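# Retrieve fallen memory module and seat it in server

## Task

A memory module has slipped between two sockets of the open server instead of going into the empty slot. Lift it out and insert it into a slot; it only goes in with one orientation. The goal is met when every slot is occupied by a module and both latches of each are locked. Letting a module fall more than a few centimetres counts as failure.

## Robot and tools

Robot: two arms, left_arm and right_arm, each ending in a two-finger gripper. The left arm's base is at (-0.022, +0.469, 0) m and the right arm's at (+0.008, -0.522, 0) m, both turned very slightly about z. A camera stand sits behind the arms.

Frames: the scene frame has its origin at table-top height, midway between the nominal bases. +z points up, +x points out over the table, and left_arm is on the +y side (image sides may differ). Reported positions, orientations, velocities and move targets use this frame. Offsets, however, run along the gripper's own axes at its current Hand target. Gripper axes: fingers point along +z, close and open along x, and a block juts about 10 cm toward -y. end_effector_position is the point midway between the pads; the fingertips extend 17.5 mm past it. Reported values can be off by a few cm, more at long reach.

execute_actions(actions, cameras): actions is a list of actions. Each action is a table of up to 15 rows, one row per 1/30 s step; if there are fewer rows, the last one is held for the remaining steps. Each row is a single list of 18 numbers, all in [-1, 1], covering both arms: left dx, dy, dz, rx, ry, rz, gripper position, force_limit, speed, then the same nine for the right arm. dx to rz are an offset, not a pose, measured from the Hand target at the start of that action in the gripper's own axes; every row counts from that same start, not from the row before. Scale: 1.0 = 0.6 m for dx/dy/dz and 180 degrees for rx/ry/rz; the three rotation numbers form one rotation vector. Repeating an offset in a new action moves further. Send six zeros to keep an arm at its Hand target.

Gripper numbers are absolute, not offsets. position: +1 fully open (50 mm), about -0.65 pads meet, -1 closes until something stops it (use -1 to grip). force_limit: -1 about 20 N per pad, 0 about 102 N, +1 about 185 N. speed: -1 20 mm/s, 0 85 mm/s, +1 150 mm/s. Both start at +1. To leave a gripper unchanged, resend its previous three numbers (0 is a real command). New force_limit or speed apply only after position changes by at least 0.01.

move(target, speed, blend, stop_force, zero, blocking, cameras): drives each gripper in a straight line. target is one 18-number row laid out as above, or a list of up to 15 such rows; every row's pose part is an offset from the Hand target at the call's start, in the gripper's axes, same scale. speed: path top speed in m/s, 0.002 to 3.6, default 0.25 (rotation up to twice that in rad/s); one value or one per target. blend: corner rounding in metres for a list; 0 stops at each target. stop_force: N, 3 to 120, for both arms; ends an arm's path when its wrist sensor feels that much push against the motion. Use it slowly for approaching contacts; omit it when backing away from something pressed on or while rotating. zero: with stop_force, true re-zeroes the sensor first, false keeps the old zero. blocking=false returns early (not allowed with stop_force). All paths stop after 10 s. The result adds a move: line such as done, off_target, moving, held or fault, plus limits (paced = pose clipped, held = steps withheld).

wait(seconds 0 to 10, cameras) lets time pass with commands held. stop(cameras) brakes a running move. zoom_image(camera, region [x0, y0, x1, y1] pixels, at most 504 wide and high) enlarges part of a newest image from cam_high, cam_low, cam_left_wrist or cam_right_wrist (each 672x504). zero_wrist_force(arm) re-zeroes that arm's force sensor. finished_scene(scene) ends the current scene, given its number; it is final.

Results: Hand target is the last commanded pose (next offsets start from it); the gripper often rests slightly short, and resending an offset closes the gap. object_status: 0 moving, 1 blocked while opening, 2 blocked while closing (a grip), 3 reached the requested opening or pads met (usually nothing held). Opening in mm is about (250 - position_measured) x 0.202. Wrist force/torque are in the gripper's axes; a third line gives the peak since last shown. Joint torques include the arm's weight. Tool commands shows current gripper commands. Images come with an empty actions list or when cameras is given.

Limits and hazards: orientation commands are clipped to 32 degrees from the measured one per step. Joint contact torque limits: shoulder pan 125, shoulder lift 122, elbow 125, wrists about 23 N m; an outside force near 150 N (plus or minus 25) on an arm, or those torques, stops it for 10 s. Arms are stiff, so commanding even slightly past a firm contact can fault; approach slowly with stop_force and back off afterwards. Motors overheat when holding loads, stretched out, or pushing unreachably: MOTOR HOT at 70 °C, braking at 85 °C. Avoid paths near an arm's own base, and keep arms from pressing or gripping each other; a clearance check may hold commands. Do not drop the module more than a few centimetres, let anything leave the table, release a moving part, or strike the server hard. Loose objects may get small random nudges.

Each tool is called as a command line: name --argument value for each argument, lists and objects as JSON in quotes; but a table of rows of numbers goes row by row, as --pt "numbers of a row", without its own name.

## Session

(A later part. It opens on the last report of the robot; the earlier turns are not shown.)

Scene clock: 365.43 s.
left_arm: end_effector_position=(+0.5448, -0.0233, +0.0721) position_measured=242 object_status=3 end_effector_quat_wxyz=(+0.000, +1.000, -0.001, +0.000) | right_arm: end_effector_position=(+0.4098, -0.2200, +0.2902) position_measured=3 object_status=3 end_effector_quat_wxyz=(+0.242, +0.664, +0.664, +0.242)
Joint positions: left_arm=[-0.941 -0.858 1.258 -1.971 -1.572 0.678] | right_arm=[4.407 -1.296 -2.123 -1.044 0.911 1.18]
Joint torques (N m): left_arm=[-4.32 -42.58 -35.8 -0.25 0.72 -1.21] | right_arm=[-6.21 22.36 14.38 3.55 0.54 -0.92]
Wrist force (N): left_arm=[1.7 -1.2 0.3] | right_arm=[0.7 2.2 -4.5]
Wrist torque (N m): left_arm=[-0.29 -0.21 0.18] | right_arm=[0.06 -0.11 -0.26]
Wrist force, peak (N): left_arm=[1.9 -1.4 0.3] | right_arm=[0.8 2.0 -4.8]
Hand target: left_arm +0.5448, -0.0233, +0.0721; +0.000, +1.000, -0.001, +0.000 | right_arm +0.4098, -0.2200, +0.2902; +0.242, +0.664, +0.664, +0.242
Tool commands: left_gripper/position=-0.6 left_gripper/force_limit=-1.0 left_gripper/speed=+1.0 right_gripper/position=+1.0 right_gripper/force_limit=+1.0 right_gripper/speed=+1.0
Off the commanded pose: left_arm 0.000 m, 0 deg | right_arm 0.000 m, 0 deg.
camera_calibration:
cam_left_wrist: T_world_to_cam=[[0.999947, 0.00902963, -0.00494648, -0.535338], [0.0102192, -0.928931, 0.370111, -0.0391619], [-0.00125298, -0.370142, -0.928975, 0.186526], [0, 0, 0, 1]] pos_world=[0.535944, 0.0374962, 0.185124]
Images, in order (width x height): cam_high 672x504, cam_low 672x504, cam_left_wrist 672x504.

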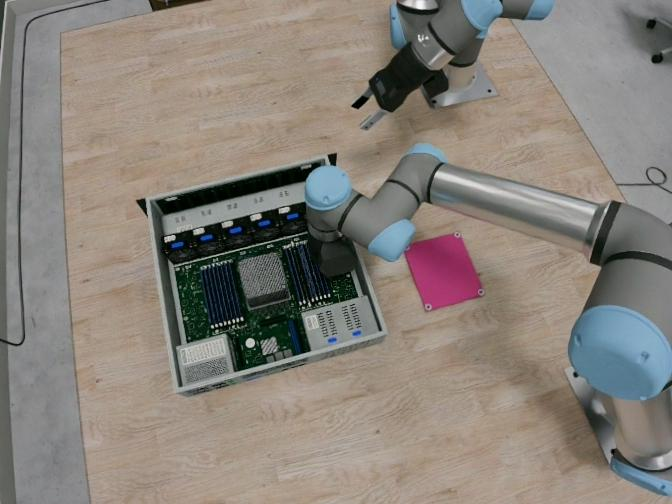

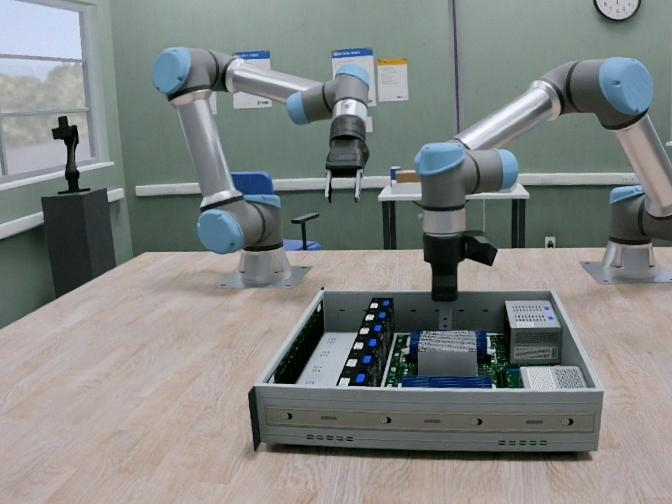

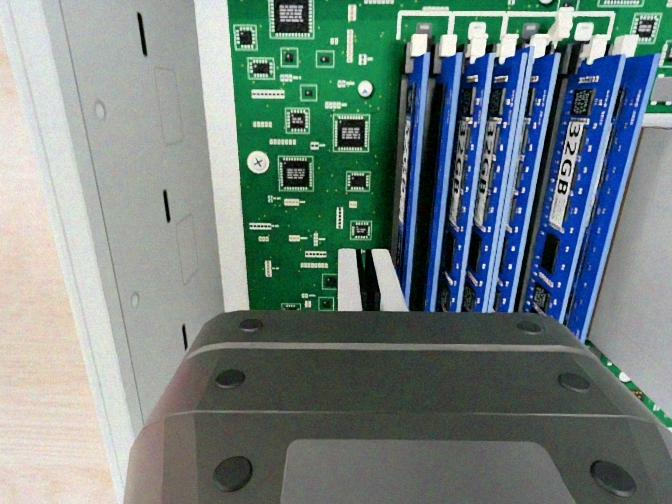

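move --pt "0 0 -0.08 0 0 0 -0.6 -1 1 0 0 0 0 0 0 1 1 1" --pt "0.10 -0.03 -0.08 0 0 0 -0.6 -1 1 0 0 0 0 0 0 1 1 1" --speed 0.2 --cameras '["cam_left_wrist"]'

zoom_image --camera "cam_left_wrist" --region '[270, 40, 400, 150]'

zoom_image --camera "cam_left_wrist" --region '[230, 130, 400, 310]'

Scene clock: 426.67 s.
left_arm: end_effector_position=(+0.6047, -0.0053, +0.1199) position_measured=242 object_status=3 end_effector_quat_wxyz=(+0.000, +1.000, -0.001, +0.000) | right_arm: end_effector_position=(+0.4098, -0.2200, +0.2902) position_measured=3 object_status=3 end_effector_quat_wxyz=(+0.242, +0.664, +0.664, +0.242)
Joint positions: left_arm=[-0.866 -0.808 1.042 -1.805 -1.572 0.754] | right_arm=[4.407 -1.296 -2.123 -1.044 0.911 1.179]
Joint torques (N m): left_arm=[7.52 -75.32 -34.9 -5.82 -0.2 1.22] | right_arm=[-5.93 21.91 14.08 4.76 0.51 -1.17]
Wrist force (N): left_arm=[0.8 -0.5 0.2] | right_arm=[0.8 1.9 -4.4]
Wrist torque (N m): left_arm=[-0.17 -0.07 0.06] | right_arm=[0.01 -0.13 -0.26]
Wrist force, peak (N): left_arm=[8.8 -10.3 0.5] | right_arm=[0.8 2.3 -4.6]
Hand target: left_arm +0.6049, -0.0053, +0.1200; +0.000, +1.000, -0.001, +0.000 | right_arm +0.4098, -0.2200, +0.2902; +0.242, +0.664, +0.664, +0.242
Off the commanded pose: left_arm 0.000 m, 0 deg | right_arm 0.000 m, 0 deg.
move: done
camera_calibration:
cam_left_wrist: T_world_to_cam=[[0.999945, 0.00914637, -0.00520298, -0.595106], [0.0104223, -0.929013, 0.369901, -0.0408113], [-0.00145039, -0.369935, -0.929057, 0.237794], [0, 0, 0, 1]] pos_world=[0.595843, 0.0554971, 0.232924]
Images, in order (width x height): cam_left_wrist 672x504.

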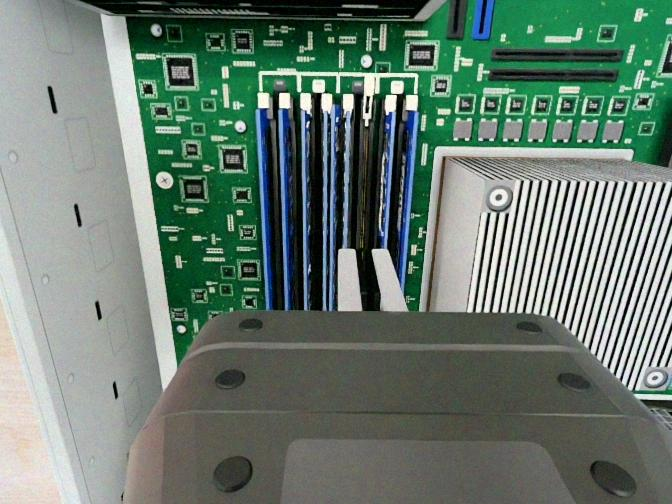

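Scaled by 3.877 from the camera's 672x504 image, which has a finer 960x720 frame.

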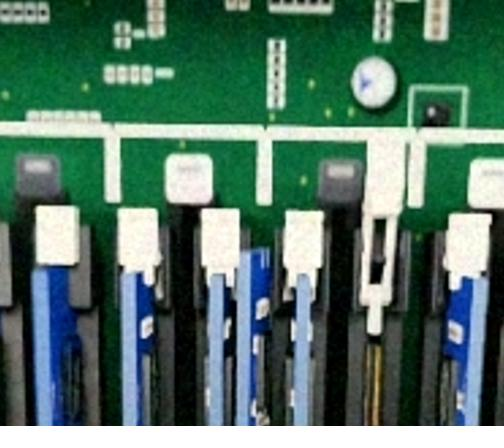

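Scaled by 2.800 from the camera's 672x504 image, which has a finer 960x720 frame.

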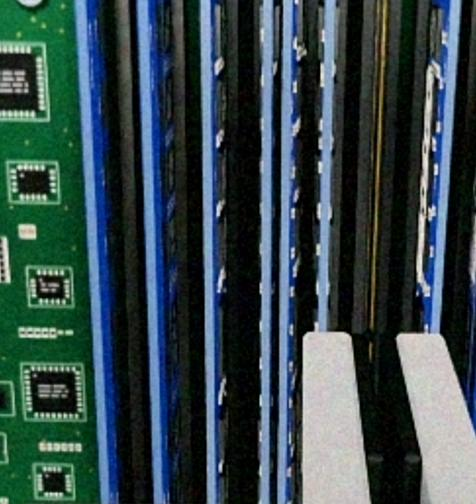

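move --pt "0 0 -0.25 0 0 0 -0.6 -1 1 0 0 0 0 0 0 1 1 1" --pt "0.025 -0.425 -0.25 0 0 0 -0.6 -1 1 0 0 0 0 0 0 1 1 1" --pt "0.025 -0.425 -0.25 0 0 0 -0.6 -1 1 0.45 0.0393 0.316 -0.0556 0 0 1 1 1" --speed 0.35 --blend 0.02 --cameras '["cam_right_wrist"]'

zoom_image --camera "cam_right_wrist" --region '[250, 60, 450, 250]'

Scene clock: 467.63 s.
left_arm: end_effector_position=(+0.6202, +0.2498, +0.2698) position_measured=242 object_status=3 end_effector_quat_wxyz=(+0.000, +1.000, -0.001, +0.000) | right_arm: end_effector_position=(+0.5499, +0.0500, +0.1605) position_measured=3 object_status=3 end_effector_quat_wxyz=(+0.299, +0.641, +0.641, +0.299)
Joint positions: left_arm=[-0.574 -1.149 1.203 -1.625 -1.572 1.045] | right_arm=[4.373 -2.168 -1.582 -0.584 0.763 1.068]
Joint torques (N m): left_arm=[7.31 -34.21 -16.08 -0.31 -0.92 1.13] | right_arm=[5.96 30.11 29.27 5.18 -0.11 0.35]
Wrist force (N): left_arm=[0.7 -1.9 0.2] | right_arm=[0.8 2.4 -4.6]
Wrist torque (N m): left_arm=[-0.40 -0.03 0.06] | right_arm=[0.02 -0.12 -0.15]
Wrist force, peak (N): left_arm=[2.8 -10.6 -0.9] | right_arm=[-2.2 2.7 -6.5]
Hand target: left_arm +0.6202, +0.2498, +0.2698; +0.000, +1.000, -0.001, +0.000 | right_arm +0.5498, +0.0501, +0.1604; +0.299, +0.641, +0.641, +0.299
Off the commanded pose: left_arm 0.000 m, 0 deg | right_arm 0.000 m, 0 deg.
move: done
camera_calibration:
cam_right_wrist: T_world_to_cam=[[0.0102374, 0.999946, -0.00172098, -0.0432698], [0.33761, -0.00183642, 0.941284, -0.322442], [0.94123, -0.0102173, -0.337611, -0.32782], [0, 0, 0, 1]] pos_world=[0.417856, 0.0393259, 0.19276]
Images, in order (width x height): cam_right_wrist 672x504.

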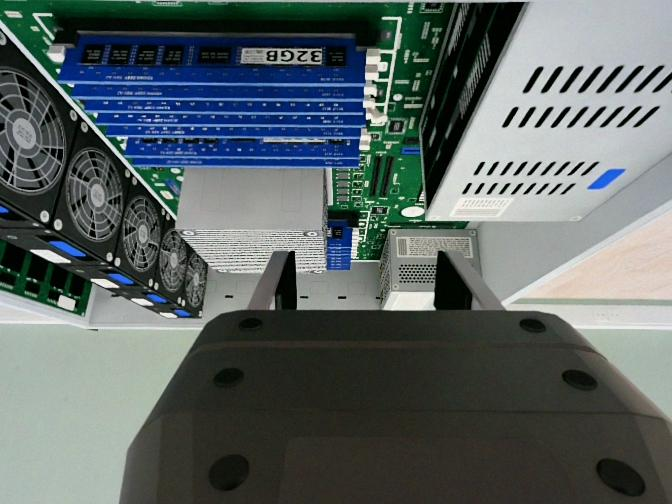

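Scaled by 2.520 from the camera's 672x504 image, which has a finer 960x720 frame.

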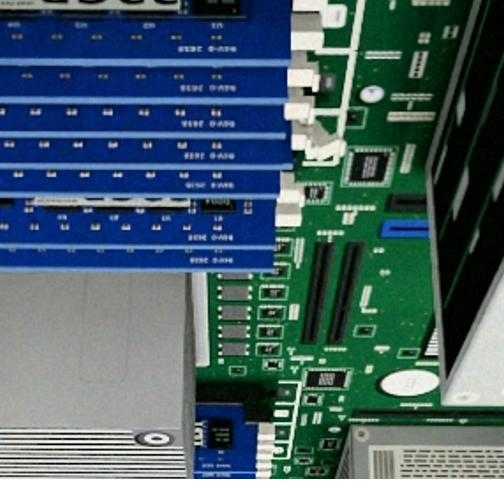

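zoom_image --camera "cam_right_wrist" --region '[330, 30, 420, 150]'

zoom_image --camera "cam_right_wrist" --region '[30, 10, 150, 120]'

Scaled by 4.200 from the camera's 672x504 image, which has a finer 960x720 frame.

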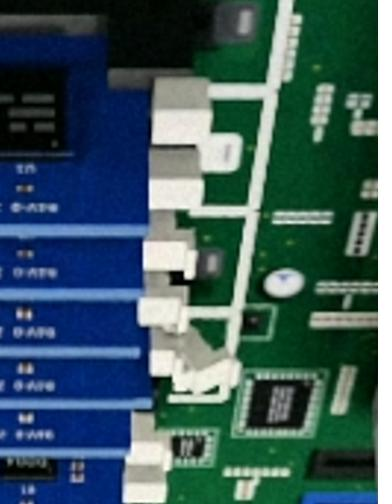

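Scaled by 4.200 from the camera's 672x504 image, which has a finer 960x720 frame.

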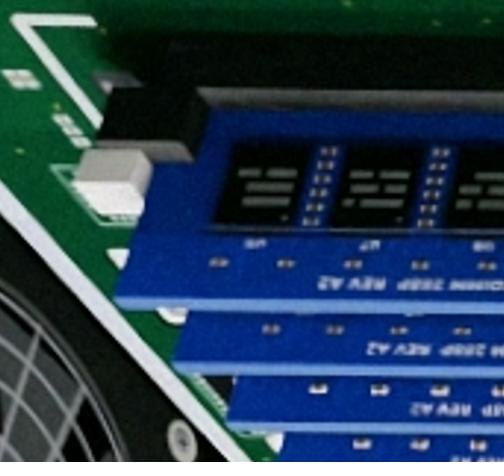

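move --pt "0 0 0 0 0 0 -0.6 -1 1 -0.083 -0.005 -0.213 0 0 0 1 1 1" --pt "-0.034 0.4163 0.283 0 0 0 -0.6 -1 1 -0.083 -0.005 -0.213 0 0 0 1 1 1" --speed 0.35 --cameras '["cam_right_wrist"]'

move --target '[0,0,0.06,0,0,0, -0.6, -1, 1, 0,0,0,0,0,0,1,1,1]' --speed 0.008 --stop_force 4 --cameras '["cam_right_wrist","cam_left_wrist"]'

Scene clock: 535.67 s.
left_arm: end_effector_position=(+0.6007, +0.0330, +0.1224) position_measured=242 object_status=3 end_effector_quat_wxyz=(+0.001, +1.000, -0.001, +0.000) | right_arm: end_effector_position=(+0.4500, +0.0002, +0.2401) position_measured=3 object_status=3 end_effector_quat_wxyz=(+0.299, +0.641, +0.641, +0.299)
Joint positions: left_arm=[-0.835 -0.877 1.156 -1.851 -1.572 0.785] | right_arm=[4.51 -1.854 -1.786 -0.836 0.722 1.261]
Joint torques (N m): left_arm=[-0.62 -56.74 -17.49 -0.36 -1.06 1.06] | right_arm=[6.21 47.18 12.64 0.65 0.41 1.15]
Wrist force (N): left_arm=[-0.8 0.2 0.0] | right_arm=[0.9 2.1 -4.5]
Wrist torque (N m): left_arm=[-0.14 0.11 0.12] | right_arm=[-0.03 -0.13 -0.27]
Wrist force, peak (N): left_arm=[-11.3 18.3 0.1] | right_arm=[1.5 0.1 -10.9]
Hand target: left_arm +0.6006, +0.0330, +0.1222; +0.001, +1.000, -0.001, +0.000 (not the last commanded pose) | right_arm +0.4500, +0.0002, +0.2401; +0.299, +0.641, +0.641, +0.299
Off the commanded pose: left_arm 0.040 m, 0 deg | right_arm 0.000 m, 0 deg.
move: held (left_arm; a check stopped the path); limits=held
pose unreachable (left arm): on one or more control steps of this call, first in action 0 (counted from 0), this arm could not follow its commanded pose, so it was not sent that pose on those steps. It may still have moved: this result reports where it is.
cause: moving toward the commanded pose would bring a part of the arm too close to another arm (a part of this arm just beyond joint 3 (elbow) and the right arm's gripper, along the way the arms are being sent, or toward where that arm still pushes).
camera_calibration:
cam_right_wrist: T_world_to_cam=[[0.0101763, 0.999947, -0.00159189, 0.00767233], [0.337489, -0.00193601, 0.941328, -0.3638], [0.941275, -0.0101165, -0.33749, -0.207438], [0, 0, 0, 1]] pos_world=[0.317956, -0.0104748, 0.272459]
Images, in order (width x height): cam_right_wrist 672x504.

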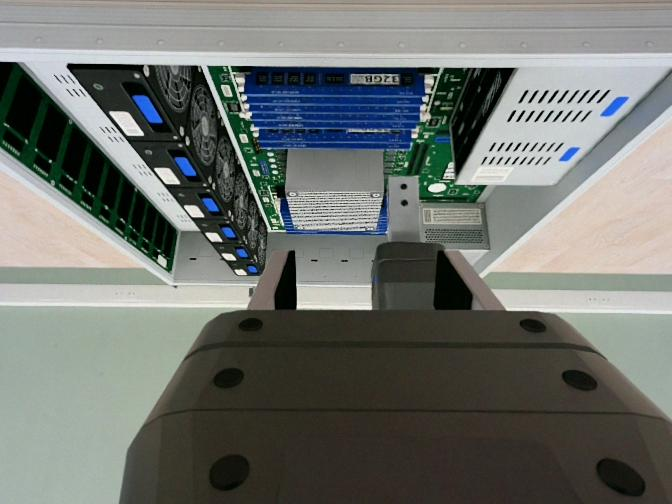

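Scene clock: 537.40 s.
left_arm: end_effector_position=(+0.6006, +0.0330, +0.1128) position_measured=242 object_status=3 end_effector_quat_wxyz=(+0.001, +1.000, -0.001, +0.000) | right_arm: end_effector_position=(+0.4500, +0.0002, +0.2401) position_measured=3 object_status=3 end_effector_quat_wxyz=(+0.299, +0.641, +0.641, +0.299)
Joint positions: left_arm=[-0.835 -0.87 1.17 -1.871 -1.572 0.785] | right_arm=[4.51 -1.854 -1.786 -0.836 0.722 1.261]
Joint torques (N m): left_arm=[-4.03 -46.9 -17.5 -5.37 -1.31 0.62] | right_arm=[5.94 47.39 12.15 0.84 0.3 0.96]
Wrist force (N): left_arm=[-0.2 -2.4 0.7] | right_arm=[0.7 2.5 -4.7]
Wrist torque (N m): left_arm=[-0.47 0.10 0.13] | right_arm=[0.02 -0.10 -0.27]
Wrist force, peak (N): left_arm=[0.3 -2.8 0.7] | right_arm=[0.3 2.5 -5.0]
Hand target: left_arm +0.6006, +0.0330, +0.1129; +0.001, +1.000, -0.001, +0.000 (not the last commanded pose) | right_arm +0.4500, +0.0002, +0.2401; +0.299, +0.641, +0.641, +0.299
Off the commanded pose: left_arm 0.027 m, 0 deg | right_arm 0.000 m, 0 deg.
move: held (left_arm; a check stopped the path); limits=held
pose unreachable (left arm): on one or more control steps of this call, first in action 0 (counted from 0), this arm could not follow its commanded pose, so it was not sent that pose on those steps. It may still have moved: this result reports where it is.
cause: moving toward the commanded pose would bring a part of the arm too close to another arm (a part of this arm just beyond joint 3 (elbow) and the right arm's gripper, at the place that arm is still heading or pushing toward).
camera_calibration:
cam_left_wrist: T_world_to_cam=[[0.999951, 0.00869113, -0.00471277, -0.591467], [0.00981859, -0.928818, 0.370407, -0.00233864], [-0.00115805, -0.370435, -0.928858, 0.245189], [0, 0, 0, 1]] pos_world=[0.591745, 0.0937948, 0.225824]
cam_right_wrist: T_world_to_cam=[[0.0101763, 0.999947, -0.00159189, 0.00767233], [0.337489, -0.00193601, 0.941328, -0.3638], [0.941275, -0.0101165, -0.33749, -0.207438], [0, 0, 0, 1]] pos_world=[0.317956, -0.0104748, 0.272459]
Images, in order (width x height): cam_left_wrist 672x504, cam_right_wrist 672x504.

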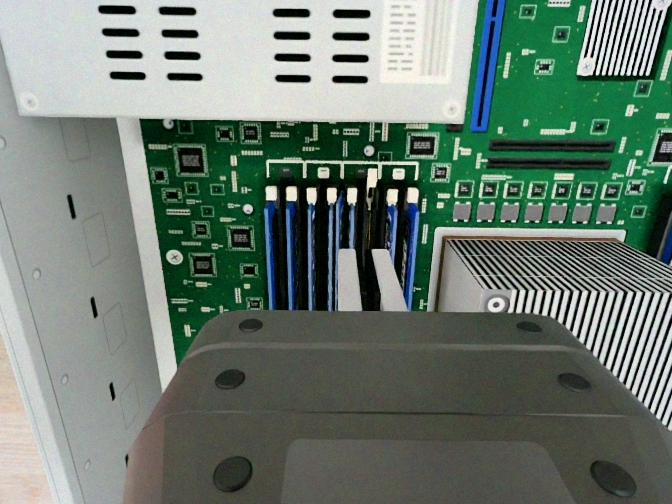

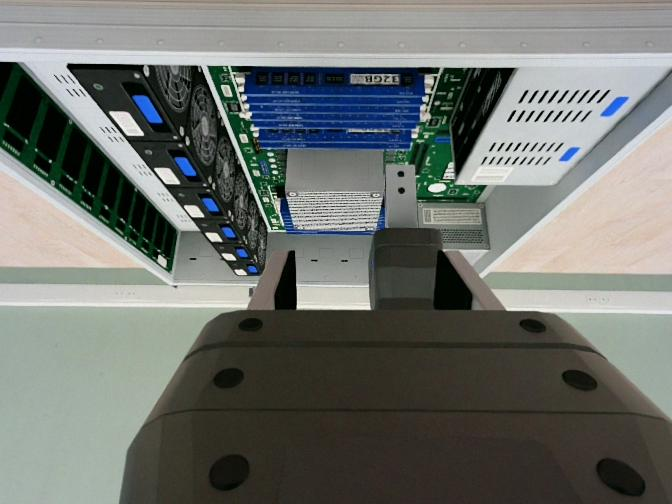

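move --target '[0,0,0,0,0,0, -0.6, -1, 1, -0.25,0,0,0,0.1064,-0.0893,1,1,1]' --speed 0.35 --cameras '["cam_right_wrist","cam_high"]'

Scene clock: 548.03 s.
left_arm: end_effector_position=(+0.6006, +0.0330, +0.1128) position_measured=242 object_status=3 end_effector_quat_wxyz=(+0.001, +1.000, -0.001, +0.000) | right_arm: end_effector_position=(+0.4500, +0.0002, +0.2401) position_measured=3 object_status=3 end_effector_quat_wxyz=(+0.299, +0.641, +0.641, +0.299)
Joint positions: left_arm=[-0.835 -0.87 1.17 -1.871 -1.572 0.785] | right_arm=[4.51 -1.854 -1.786 -0.836 0.722 1.261]
Joint torques (N m): left_arm=[-4.16 -69.98 -35.06 -0.45 -1.33 0.61] | right_arm=[6.13 47.34 12.25 1.02 0.17 0.77]
Wrist force (N): left_arm=[0.3 -2.2 0.7] | right_arm=[0.8 2.6 -4.6]
Wrist torque (N m): left_arm=[-0.44 0.03 0.12] | right_arm=[0.04 -0.11 -0.27]
Wrist force, peak (N): left_arm=[-0.1 -3.1 0.6] | right_arm=[0.7 2.5 -4.8]
Hand target: left_arm +0.6006, +0.0330, +0.1129; +0.001, +1.000, -0.001, +0.000 | right_arm +0.4500, +0.0002, +0.2401; +0.299, +0.641, +0.641, +0.299 (not the last commanded pose)
Off the commanded pose: left_arm 0.000 m, 0 deg | right_arm 0.150 m, 25 deg.
move: held (right_arm; a check stopped the path); limits=held
pose unreachable (right arm): on one or more control steps of this call, first in action 0 (counted from 0), this arm could not follow its commanded pose, so it was not sent that pose on those steps. It may still have moved: this result reports where it is.
cause: moving toward the commanded pose would bring a part of the arm too close to another arm (this arm's gripper and a part of the left arm just beyond its joint 3 (elbow), 2 mm apart when this arm was first held).
camera_calibration:
cam_right_wrist: T_world_to_cam=[[0.0101763, 0.999947, -0.00159189, 0.00767233], [0.337489, -0.00193601, 0.941328, -0.3638], [0.941275, -0.0101165, -0.33749, -0.207438], [0, 0, 0, 1]] pos_world=[0.317956, -0.0104748, 0.272459]
Images, in order (width x height): cam_high 672x504, cam_right_wrist 672x504.

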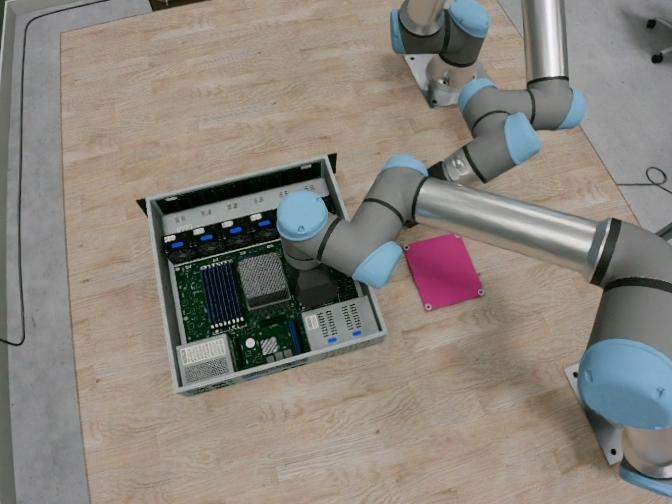

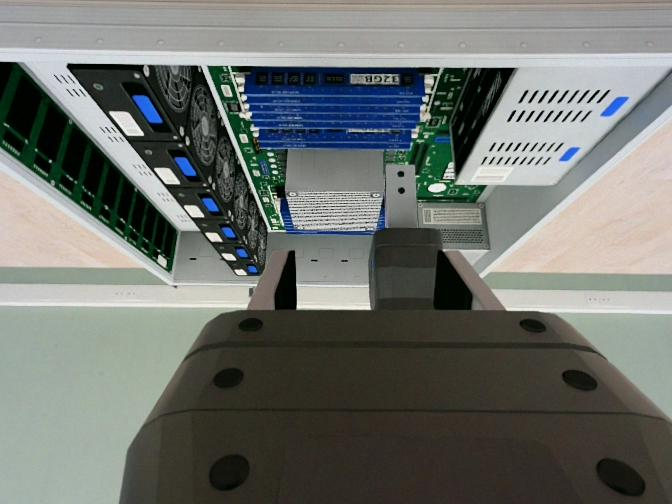

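move --pt "0 0 0 0 0 0 -0.6 -1 1 -0.28 0 0 0 0 0 1 1 1" --pt "0 0 0 0 0 0 -0.6 -1 1 -0.28 0 0 0 0.1064 -0.0893 1 1 1" --speed 0.35 --cameras '["cam_right_wrist"]'

move --target '[0,0,0.1,0,0,0, -0.6, -1, 1, 0,0,0,0,0,0,1,1,1]' --speed 0.008 --stop_force 4 --cameras '["cam_right_wrist","cam_left_wrist"]'

Scene clock: 556.77 s.
left_arm: end_effector_position=(+0.6006, +0.0330, +0.1129) position_measured=242 object_status=3 end_effector_quat_wxyz=(+0.001, +1.000, -0.001, +0.000) | right_arm: end_effector_position=(+0.4500, +0.0002, +0.2401) position_measured=3 object_status=3 end_effector_quat_wxyz=(+0.299, +0.641, +0.641, +0.299)
Joint positions: left_arm=[-0.835 -0.87 1.17 -1.871 -1.572 0.785] | right_arm=[4.51 -1.854 -1.786 -0.836 0.722 1.261]
Joint torques (N m): left_arm=[-4.43 -77.29 -35.11 -0.46 -1.35 0.62] | right_arm=[6.04 47.66 12.37 1.11 0.18 0.83]
Wrist force (N): left_arm=[0.0 -2.3 0.8] | right_arm=[0.5 2.0 -4.6]
Wrist torque (N m): left_arm=[-0.45 0.07 0.12] | right_arm=[-0.06 -0.06 -0.27]
Wrist force, peak (N): left_arm=[-0.2 -2.8 0.7] | right_arm=[0.4 2.4 -4.9]
Hand target: left_arm +0.6006, +0.0330, +0.1129; +0.001, +1.000, -0.001, +0.000 (last step not sent: back at the drive's target) | right_arm +0.4500, +0.0002, +0.2401; +0.299, +0.641, +0.641, +0.299 (not the last commanded pose)
Off the commanded pose: left_arm 0.000 m, 0 deg | right_arm 0.168 m, 25 deg.
previous command not reached (left arm): moving toward its pose would have brought a part of the arm too close to another arm.
move: held (left_arm), held (right_arm; a check stopped the path); path passed 0 of 2 targets; limits=held
pose unreachable (left arm): on one or more control steps of this call, first in action 0 (counted from 0), this arm could not follow its commanded pose, so it was not sent that pose on those steps. On the call's last step it was still not sent that pose. It may still have moved: this result reports where it is.
cause: moving toward the commanded pose would bring a part of the arm too close to another arm (a part of this arm just beyond joint 3 (elbow) and the right arm's gripper, along the way the arms are being sent, or toward where that arm still pushes).
pose unreachable (right arm): on one or more control steps of this call, first in action 0 (counted from 0), this arm could not follow its commanded pose, so it was not sent that pose on those steps. It may still have moved: this result reports where it is.
cause: moving toward the commanded pose would bring a part of the arm too close to another arm (this arm's gripper and a part of the left arm just beyond its joint 3 (elbow), at the place that arm is still heading or pushing toward).
camera_calibration:
cam_right_wrist: T_world_to_cam=[[0.0101763, 0.999947, -0.00159189, 0.00767233], [0.337489, -0.00193601, 0.941328, -0.3638], [0.941275, -0.0101165, -0.33749, -0.207438], [0, 0, 0, 1]] pos_world=[0.317956, -0.0104748, 0.272459]
Images, in order (width x height): cam_right_wrist 672x504.

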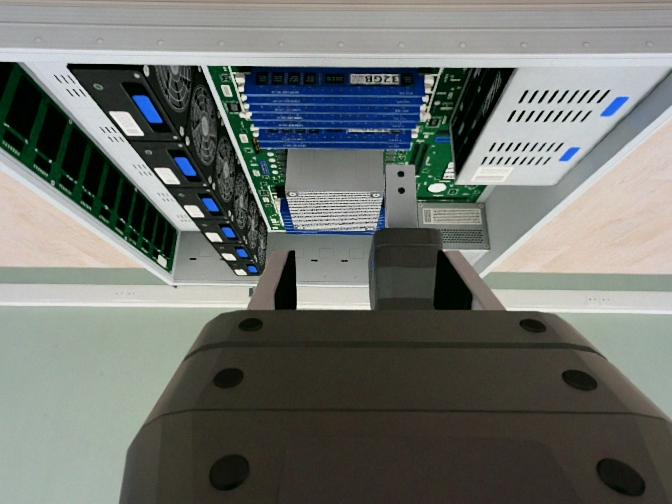

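Scene clock: 557.30 s.
left_arm: end_effector_position=(+0.6006, +0.0330, +0.1129) position_measured=242 object_status=3 end_effector_quat_wxyz=(+0.001, +1.000, -0.001, +0.000) | right_arm: end_effector_position=(+0.4500, +0.0002, +0.2401) position_measured=3 object_status=3 end_effector_quat_wxyz=(+0.299, +0.641, +0.641, +0.299)
Joint positions: left_arm=[-0.835 -0.87 1.17 -1.871 -1.572 0.785] | right_arm=[4.51 -1.854 -1.786 -0.836 0.722 1.261]
Joint torques (N m): left_arm=[-4 -77.08 -35.03 -0.42 -1.25 0.64] | right_arm=[5.83 46.88 11.91 0.99 0.23 0.93]
Wrist force (N): left_arm=[-0.4 -2.2 0.5] | right_arm=[0.7 2.2 -4.2]
Wrist torque (N m): left_arm=[-0.44 0.13 0.13] | right_arm=[-0.01 -0.09 -0.27]
Wrist force, peak (N): left_arm=[-0.1 -2.7 0.5] | right_arm=[0.8 2.0 -4.9]
Hand target: left_arm +0.6006, +0.0330, +0.1129; +0.001, +1.000, -0.001, +0.000 (last step not sent: back at the drive's target) | right_arm +0.4500, +0.0002, +0.2401; +0.299, +0.641, +0.641, +0.299
Off the commanded pose: left_arm 0.060 m, 0 deg | right_arm 0.000 m, 0 deg.
move: held (left_arm; a check stopped the path); limits=held
pose unreachable (left arm): on one or more control steps of this call, first in action 0 (counted from 0), this arm could not follow its commanded pose, so it was not sent that pose on those steps. On the call's last step it was still not sent that pose. It may still have moved: this result reports where it is.
cause: moving toward the commanded pose would bring a part of the arm too close to another arm (a part of this arm just beyond joint 3 (elbow) and the right arm's gripper, 2 mm apart when this arm was first held).
camera_calibration:
cam_left_wrist: T_world_to_cam=[[0.999951, 0.00869079, -0.00471358, -0.591466], [0.00981869, -0.928783, 0.370494, -0.00236184], [-0.00115801, -0.370522, -0.928823, 0.245189], [0, 0, 0, 1]] pos_world=[0.591745, 0.0937945, 0.225824]
cam_right_wrist: T_world_to_cam=[[0.0101763, 0.999947, -0.00159189, 0.00767233], [0.337489, -0.00193601, 0.941328, -0.3638], [0.941275, -0.0101165, -0.33749, -0.207438], [0, 0, 0, 1]] pos_world=[0.317956, -0.0104748, 0.272459]
Images, in order (width x height): cam_left_wrist 672x504, cam_right_wrist 672x504.

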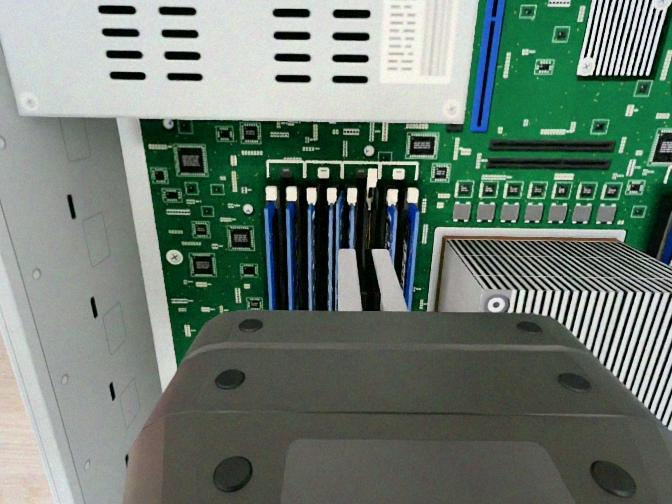

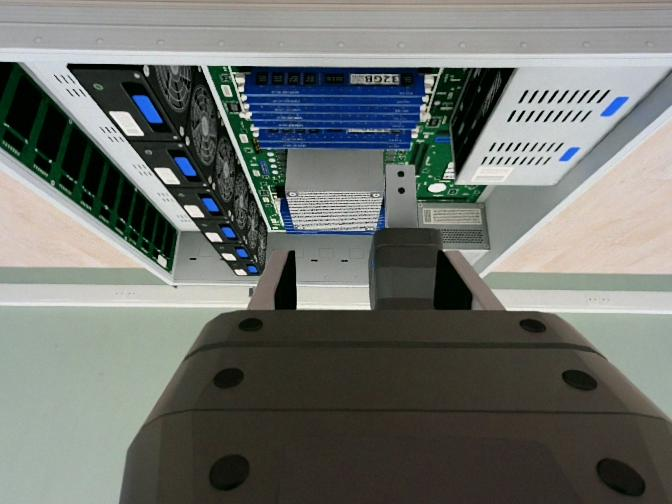

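move --pt "0 -0.1 -0.2 0 0 0 -0.6 -1 1 0 0 0 0 0 0 1 1 1" --pt "0 -0.1 -0.2 0 0 0 -0.6 -1 1 -0.3 0 -0.05 0 0 0 1 1 1" --pt "0 -0.1 -0.2 0 0 0 -0.6 -1 1 -0.3 0 -0.05 0 0.1064 -0.0893 1 1 1" --speed 0.35 --cameras '["cam_right_wrist"]'

move --target '[0,0.155,0.22,0,0,0, -0.6, -1, 1, 0,0,0,0,0,0,1,1,1]' --speed 0.25 --cameras '["cam_right_wrist"]'

Scene clock: 566.87 s.
left_arm: end_effector_position=(+0.6007, +0.0931, +0.2328) position_measured=242 object_status=3 end_effector_quat_wxyz=(+0.001, +1.000, -0.001, +0.000) | right_arm: end_effector_position=(+0.4270, -0.1799, +0.2592) position_measured=3 object_status=3 end_effector_quat_wxyz=(+0.227, +0.487, +0.764, +0.357)
Joint positions: left_arm=[-0.775 -1.014 1.095 -1.652 -1.572 0.845] | right_arm=[4.355 -1.393 -2.344 -0.27 1.004 0.563]
Joint torques (N m): left_arm=[6.9 -72.65 -35.8 -0.25 -1.38 1.2] | right_arm=[-4.84 3.13 30.2 5.69 0.95 -1.08]
Wrist force (N): left_arm=[0.2 -2.3 0.7] | right_arm=[0.4 2.3 -4.4]
Wrist torque (N m): left_arm=[-0.46 0.07 0.05] | right_arm=[0.00 -0.06 -0.15]
Wrist force, peak (N): left_arm=[4.0 -9.8 -0.2] | right_arm=[-7.1 4.0 -2.2]
Hand target: left_arm +0.6007, +0.0931, +0.2328; +0.001, +1.000, -0.001, +0.000 | right_arm +0.4270, -0.1798, +0.2592; +0.227, +0.487, +0.764, +0.357
Off the commanded pose: left_arm 0.000 m, 0 deg | right_arm 0.000 m, 0 deg.
held back during your reply time or a wait (left arm), on 90 control steps: a part of the arm was too close to another arm, or the arm's last command would have brought one too close.
move: done
camera_calibration:
cam_right_wrist: T_world_to_cam=[[-0.413313, 0.910586, -0.00245333, 0.352941], [0.306184, 0.141513, 0.941395, -0.335169], [0.857568, 0.38834, -0.337296, -0.0739194], [0, 0, 0, 1]] pos_world=[0.31189, -0.245247, 0.29146]
Images, in order (width x height): cam_right_wrist 672x504.

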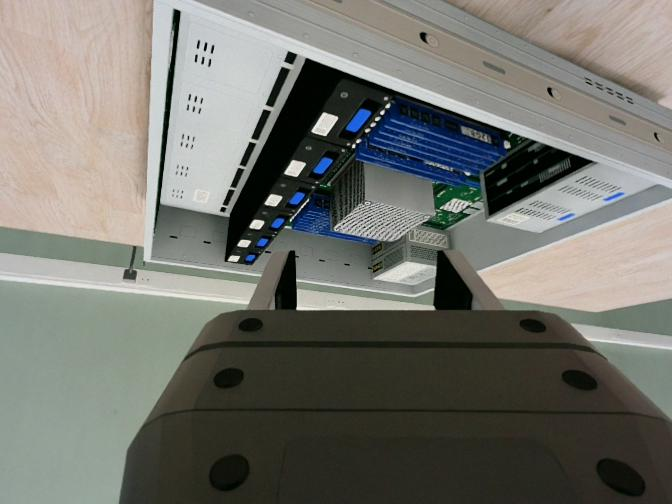

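Scene clock: 568.00 s.
left_arm: end_effector_position=(+0.6006, +0.0000, +0.1010) position_measured=242 object_status=3 end_effector_quat_wxyz=(+0.001, +1.000, -0.001, +0.000) | right_arm: end_effector_position=(+0.4270, -0.1798, +0.2592) position_measured=3 object_status=3 end_effector_quat_wxyz=(+0.227, +0.487, +0.764, +0.357)
Joint positions: left_arm=[-0.865 -0.813 1.1 -1.859 -1.572 0.755] | right_arm=[4.355 -1.393 -2.344 -0.27 1.004 0.563]
Joint torques (N m): left_arm=[1.19 -66.3 -14.18 -2.31 0.31 0.31] | right_arm=[-6.38 3.61 30.11 5.99 0.97 1.13]
Wrist force (N): left_arm=[-0.2 -1.8 1.2] | right_arm=[0.6 2.2 -4.4]
Wrist torque (N m): left_arm=[-0.39 0.10 0.20] | right_arm=[-0.01 -0.07 -0.14]
Wrist force, peak (N): left_arm=[0.1 -5.4 -2.6] | right_arm=[0.9 2.4 -4.9]
Hand target: left_arm +0.6006, -0.0001, +0.1009; +0.001, +1.000, -0.001, +0.000 | right_arm +0.4270, -0.1798, +0.2592; +0.227, +0.487, +0.764, +0.357
Off the commanded pose: left_arm 0.000 m, 0 deg | right_arm 0.000 m, 0 deg.
move: done
camera_calibration:
cam_right_wrist: T_world_to_cam=[[-0.413486, 0.910508, -0.00205114, 0.352861], [0.306222, 0.141185, 0.941432, -0.335271], [0.857471, 0.388641, -0.337196, -0.073845], [0, 0, 0, 1]] pos_world=[0.311891, -0.245249, 0.291459]
Images, in order (width x height): cam_right_wrist 672x504.

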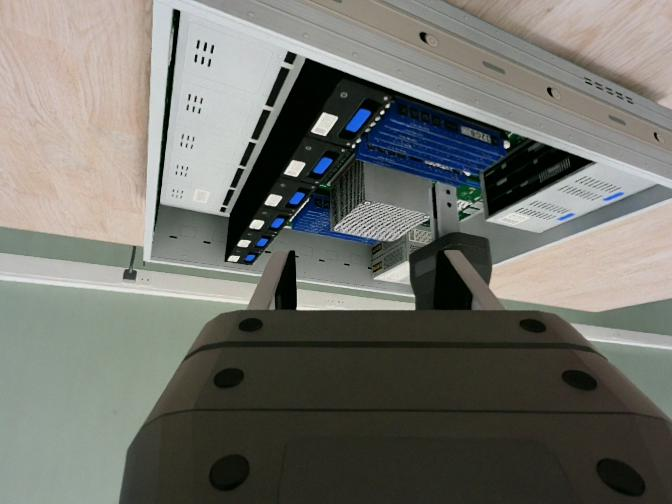

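move --target '[0,0,0.08,0,0,0, -0.6, -1, 1, 0,0,0,0,0,0,1,1,1]' --speed 0.008 --stop_force 4 --cameras '["cam_left_wrist"]'

Scene clock: 576.77 s.
left_arm: end_effector_position=(+0.6006, -0.0001, +0.0760) position_measured=242 object_status=3 end_effector_quat_wxyz=(+0.001, +1.000, -0.001, +0.000) | right_arm: end_effector_position=(+0.4270, -0.1798, +0.2592) position_measured=3 object_status=3 end_effector_quat_wxyz=(+0.227, +0.487, +0.764, +0.357)
Joint positions: left_arm=[-0.865 -0.792 1.131 -1.91 -1.572 0.755] | right_arm=[4.355 -1.393 -2.344 -0.27 1.004 0.563]
Joint torques (N m): left_arm=[-3.84 -73.72 -33.25 0.02 -1.3 -1.2] | right_arm=[-6.03 3.48 30.18 5.77 0.77 1.04]
Wrist force (N): left_arm=[-0.3 -1.4 -6.2] | right_arm=[0.4 2.2 -4.8]
Wrist torque (N m): left_arm=[-0.44 0.07 0.19] | right_arm=[-0.01 -0.05 -0.15]
Wrist force, peak (N): left_arm=[-0.5 -2.0 -12.2] | right_arm=[0.7 2.3 -4.9]
Hand target: left_arm +0.6006, -0.0001, +0.0760; +0.001, +1.000, -0.001, +0.000 (not the last commanded pose) | right_arm +0.4270, -0.1798, +0.2592; +0.227, +0.487, +0.764, +0.357
Off the commanded pose: left_arm 0.023 m, 0 deg | right_arm 0.000 m, 0 deg.
move: contact (left_arm)
camera_calibration:
cam_left_wrist: T_world_to_cam=[[0.999951, 0.00872614, -0.00462051, -0.591273], [0.00981708, -0.928769, 0.370528, -0.019383], [-0.00105811, -0.370555, -0.92881, 0.198721], [0, 0, 0, 1]] pos_world=[0.591645, 0.0607944, 0.189024]
Images, in order (width x height): cam_left_wrist 672x504.

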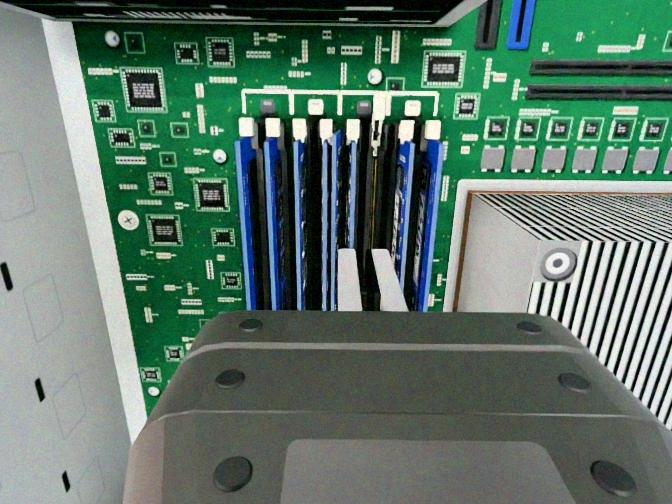

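zoom_image --camera "cam_left_wrist" --region '[280, 80, 400, 200]'

zoom_image --camera "cam_left_wrist" --region '[290, 200, 410, 320]'

Scaled by 4.200 from the camera's 672x504 image, which has a finer 960x720 frame.

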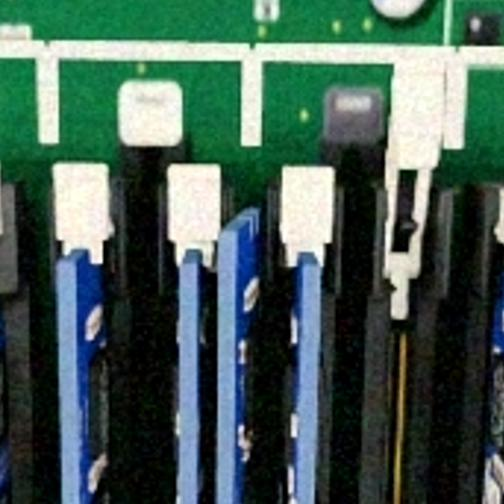

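Scaled by 4.200 from the camera's 672x504 image, which has a finer 960x720 frame.

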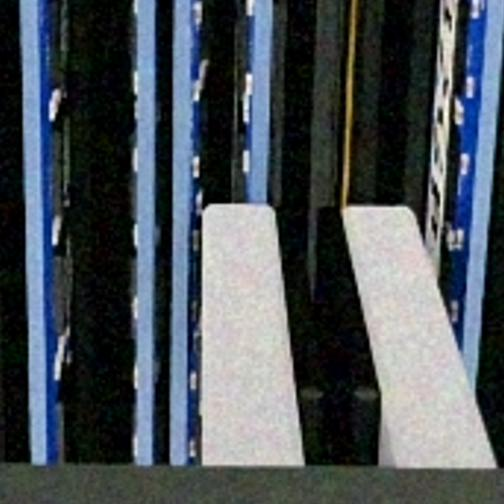

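move --pt "0 0 -0.025 0 0 0 0.0 -1 1 0 0 0 0 0 0 1 1 1" --pt "-0.0168 -0.1135 -0.025 0 0 0 0.0 -1 1 0 0 0 0 0 0 1 1 1" --speed 0.1 --cameras '["cam_left_wrist","cam_right_wrist"]'

zoom_image --camera "cam_left_wrist" --region '[250, 200, 470, 320]'

Scene clock: 623.13 s.
left_arm: end_effector_position=(+0.5907, +0.0680, +0.0911) position_measured=152 object_status=3 end_effector_quat_wxyz=(+0.001, +1.000, -0.001, +0.000) | right_arm: end_effector_position=(+0.4270, -0.1798, +0.2592) position_measured=3 object_status=3 end_effector_quat_wxyz=(+0.227, +0.487, +0.764, +0.357)
Joint positions: left_arm=[-0.81 -0.919 1.312 -1.965 -1.572 0.81] | right_arm=[4.355 -1.393 -2.344 -0.27 1.004 0.563]
Joint torques (N m): left_arm=[-0.52 -41.24 -27.55 -0.11 -1.36 -0.85] | right_arm=[-6.23 3.62 29.9 5.63 0.63 1.15]
Wrist force (N): left_arm=[-0.5 -2.3 1.9] | right_arm=[0.8 2.5 -4.2]
Wrist torque (N m): left_arm=[-0.45 0.16 0.05] | right_arm=[0.02 -0.11 -0.15]
Wrist force, peak (N): left_arm=[-0.6 -1.4 -6.1] | right_arm=[0.9 2.4 -4.8]
Hand target: left_arm +0.5906, +0.0680, +0.0909; +0.001, +1.000, -0.001, +0.000 | right_arm +0.4270, -0.1798, +0.2592; +0.227, +0.487, +0.764, +0.357
Off the commanded pose: left_arm 0.000 m, 0 deg | right_arm 0.000 m, 0 deg.
move: done
camera_calibration:
cam_left_wrist: T_world_to_cam=[[0.999951, 0.00879721, -0.00443547, -0.581946], [0.00981468, -0.9287, 0.370703, 0.0383614], [-0.000858068, -0.370729, -0.928741, 0.23777], [0, 0, 0, 1]] pos_world=[0.581746, 0.128894, 0.204024]
cam_right_wrist: T_world_to_cam=[[-0.413486, 0.910508, -0.00205114, 0.352861], [0.306222, 0.141185, 0.941432, -0.335271], [0.857471, 0.388641, -0.337196, -0.073845], [0, 0, 0, 1]] pos_world=[0.311891, -0.245249, 0.291459]
Images, in order (width x height): cam_left_wrist 672x504, cam_right_wrist 672x504.

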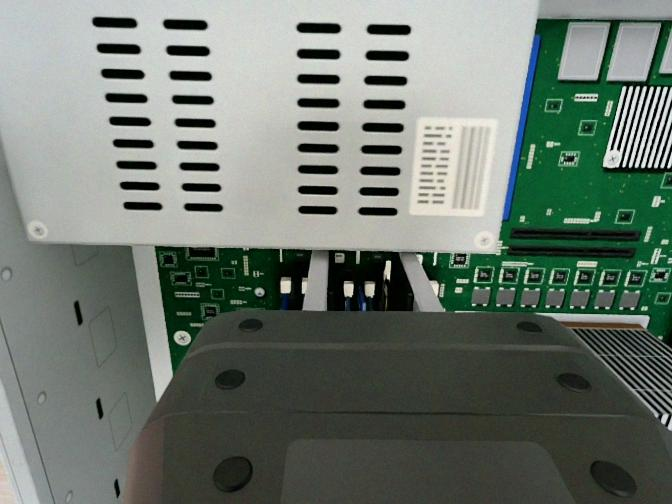

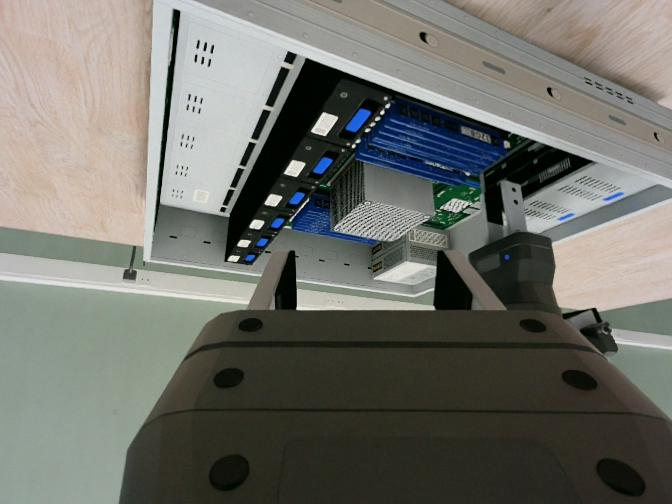

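Scaled by 2.291 from the camera's 672x504 image, which has a finer 960x720 frame.

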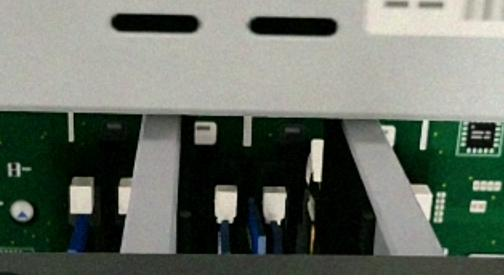

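move --target '[0,0,0.03,0,0,0, 0.0, -1, 1, 0,0,0,0,0,0,1,1,1]' --speed 0.04

move --target '[0,0,0.0167,0,0,0, 0.0, -1, 1, 0,0,0,0,0,0,1,1,1]' --speed 0.008 --stop_force 3 --cameras '["cam_left_wrist"]'

zoom_image --camera "cam_left_wrist" --region '[270, 200, 450, 320]'

Scene clock: 635.67 s.
left_arm: end_effector_position=(+0.5906, +0.0681, +0.0725) position_measured=152 object_status=3 end_effector_quat_wxyz=(+0.001, +1.000, -0.001, +0.000) end_effector_velocity=(-0.001, +0.001, +0.001) end_effector_angular_velocity=(+0.003, +0.003, +0.000) | right_arm: end_effector_position=(+0.4270, -0.1798, +0.2592) position_measured=3 object_status=3 end_effector_quat_wxyz=(+0.227, +0.487, +0.764, +0.357)
Joint positions: left_arm=[-0.81 -0.901 1.332 -2.003 -1.572 0.81] | right_arm=[4.355 -1.393 -2.344 -0.27 1.004 0.563]
Joint velocities: left_arm=[0.001 -0.001 -0.001 0.006 0 0] | right_arm=[within noise]
Joint torques (N m): left_arm=[-3.99 -75.12 -36.12 -0.26 -1.2 0.08] | right_arm=[-6.06 3.73 29.89 5.51 0.5 1.13]
Wrist force (N): left_arm=[-0.9 -2.4 1.9] | right_arm=[0.6 2.2 -4.5]
Wrist torque (N m): left_arm=[-0.46 0.23 0.05] | right_arm=[-0.02 -0.07 -0.14]
Wrist force, peak (N): left_arm=[-0.6 -2.6 2.3] | right_arm=[0.4 2.4 -4.9]
Hand target: left_arm +0.5906, +0.0680, +0.0729; +0.001, +1.000, -0.001, +0.000 | right_arm +0.4270, -0.1798, +0.2592; +0.227, +0.487, +0.764, +0.357
Off the commanded pose: left_arm 0.000 m, 0 deg | right_arm 0.000 m, 0 deg.
move: done

Scene clock: 637.53 s.
left_arm: end_effector_position=(+0.5906, +0.0680, +0.0628) position_measured=152 object_status=3 end_effector_quat_wxyz=(+0.001, +1.000, -0.001, +0.000) | right_arm: end_effector_position=(+0.4270, -0.1798, +0.2592) position_measured=3 object_status=3 end_effector_quat_wxyz=(+0.227, +0.487, +0.764, +0.357)
Joint positions: left_arm=[-0.81 -0.89 1.342 -2.023 -1.572 0.81] | right_arm=[4.355 -1.393 -2.344 -0.27 1.004 0.563]
Joint torques (N m): left_arm=[-3.83 -58.4 -26.72 -0.15 -0.69 -1.29] | right_arm=[-6.04 3.79 29.92 5.47 0.51 1.07]
Wrist force (N): left_arm=[-0.8 -2.4 1.5] | right_arm=[0.6 1.9 -4.5]
Wrist torque (N m): left_arm=[-0.46 0.20 0.04] | right_arm=[-0.05 -0.07 -0.15]
Wrist force, peak (N): left_arm=[-0.6 -2.5 1.8] | right_arm=[0.6 2.2 -4.7]
Hand target: left_arm +0.5906, +0.0680, +0.0629; +0.001, +1.000, -0.001, +0.000 | right_arm +0.4270, -0.1798, +0.2592; +0.227, +0.487, +0.764, +0.357
Off the commanded pose: left_arm 0.000 m, 0 deg | right_arm 0.000 m, 0 deg.
move: done
camera_calibration:
cam_left_wrist: T_world_to_cam=[[0.999951, 0.00869043, -0.00471344, -0.581908], [0.00981831, -0.928783, 0.370494, 0.0488625], [-0.00115802, -0.370522, -0.928823, 0.211741], [0, 0, 0, 1]] pos_world=[0.581645, 0.128894, 0.175824]
Images, in order (width x height): cam_left_wrist 672x504.

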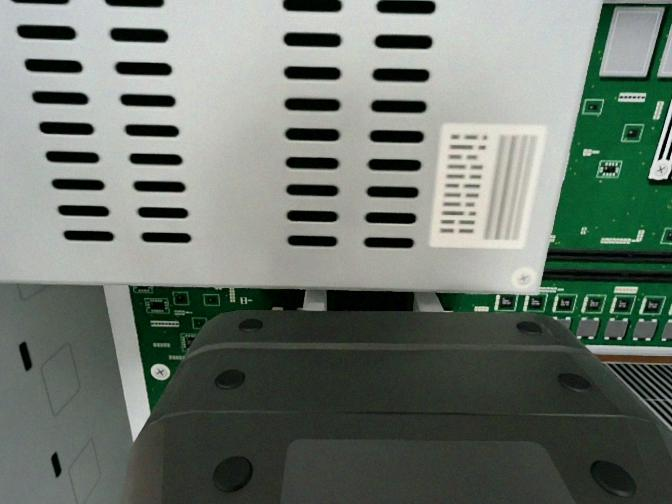

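Scaled by 2.800 from the camera's 672x504 image, which has a finer 960x720 frame.

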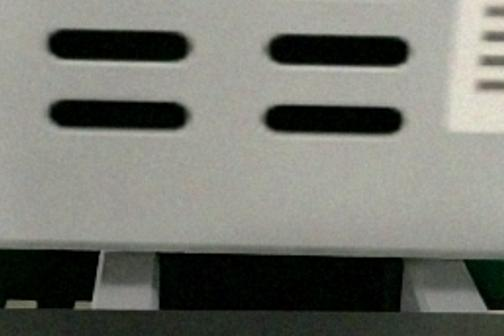

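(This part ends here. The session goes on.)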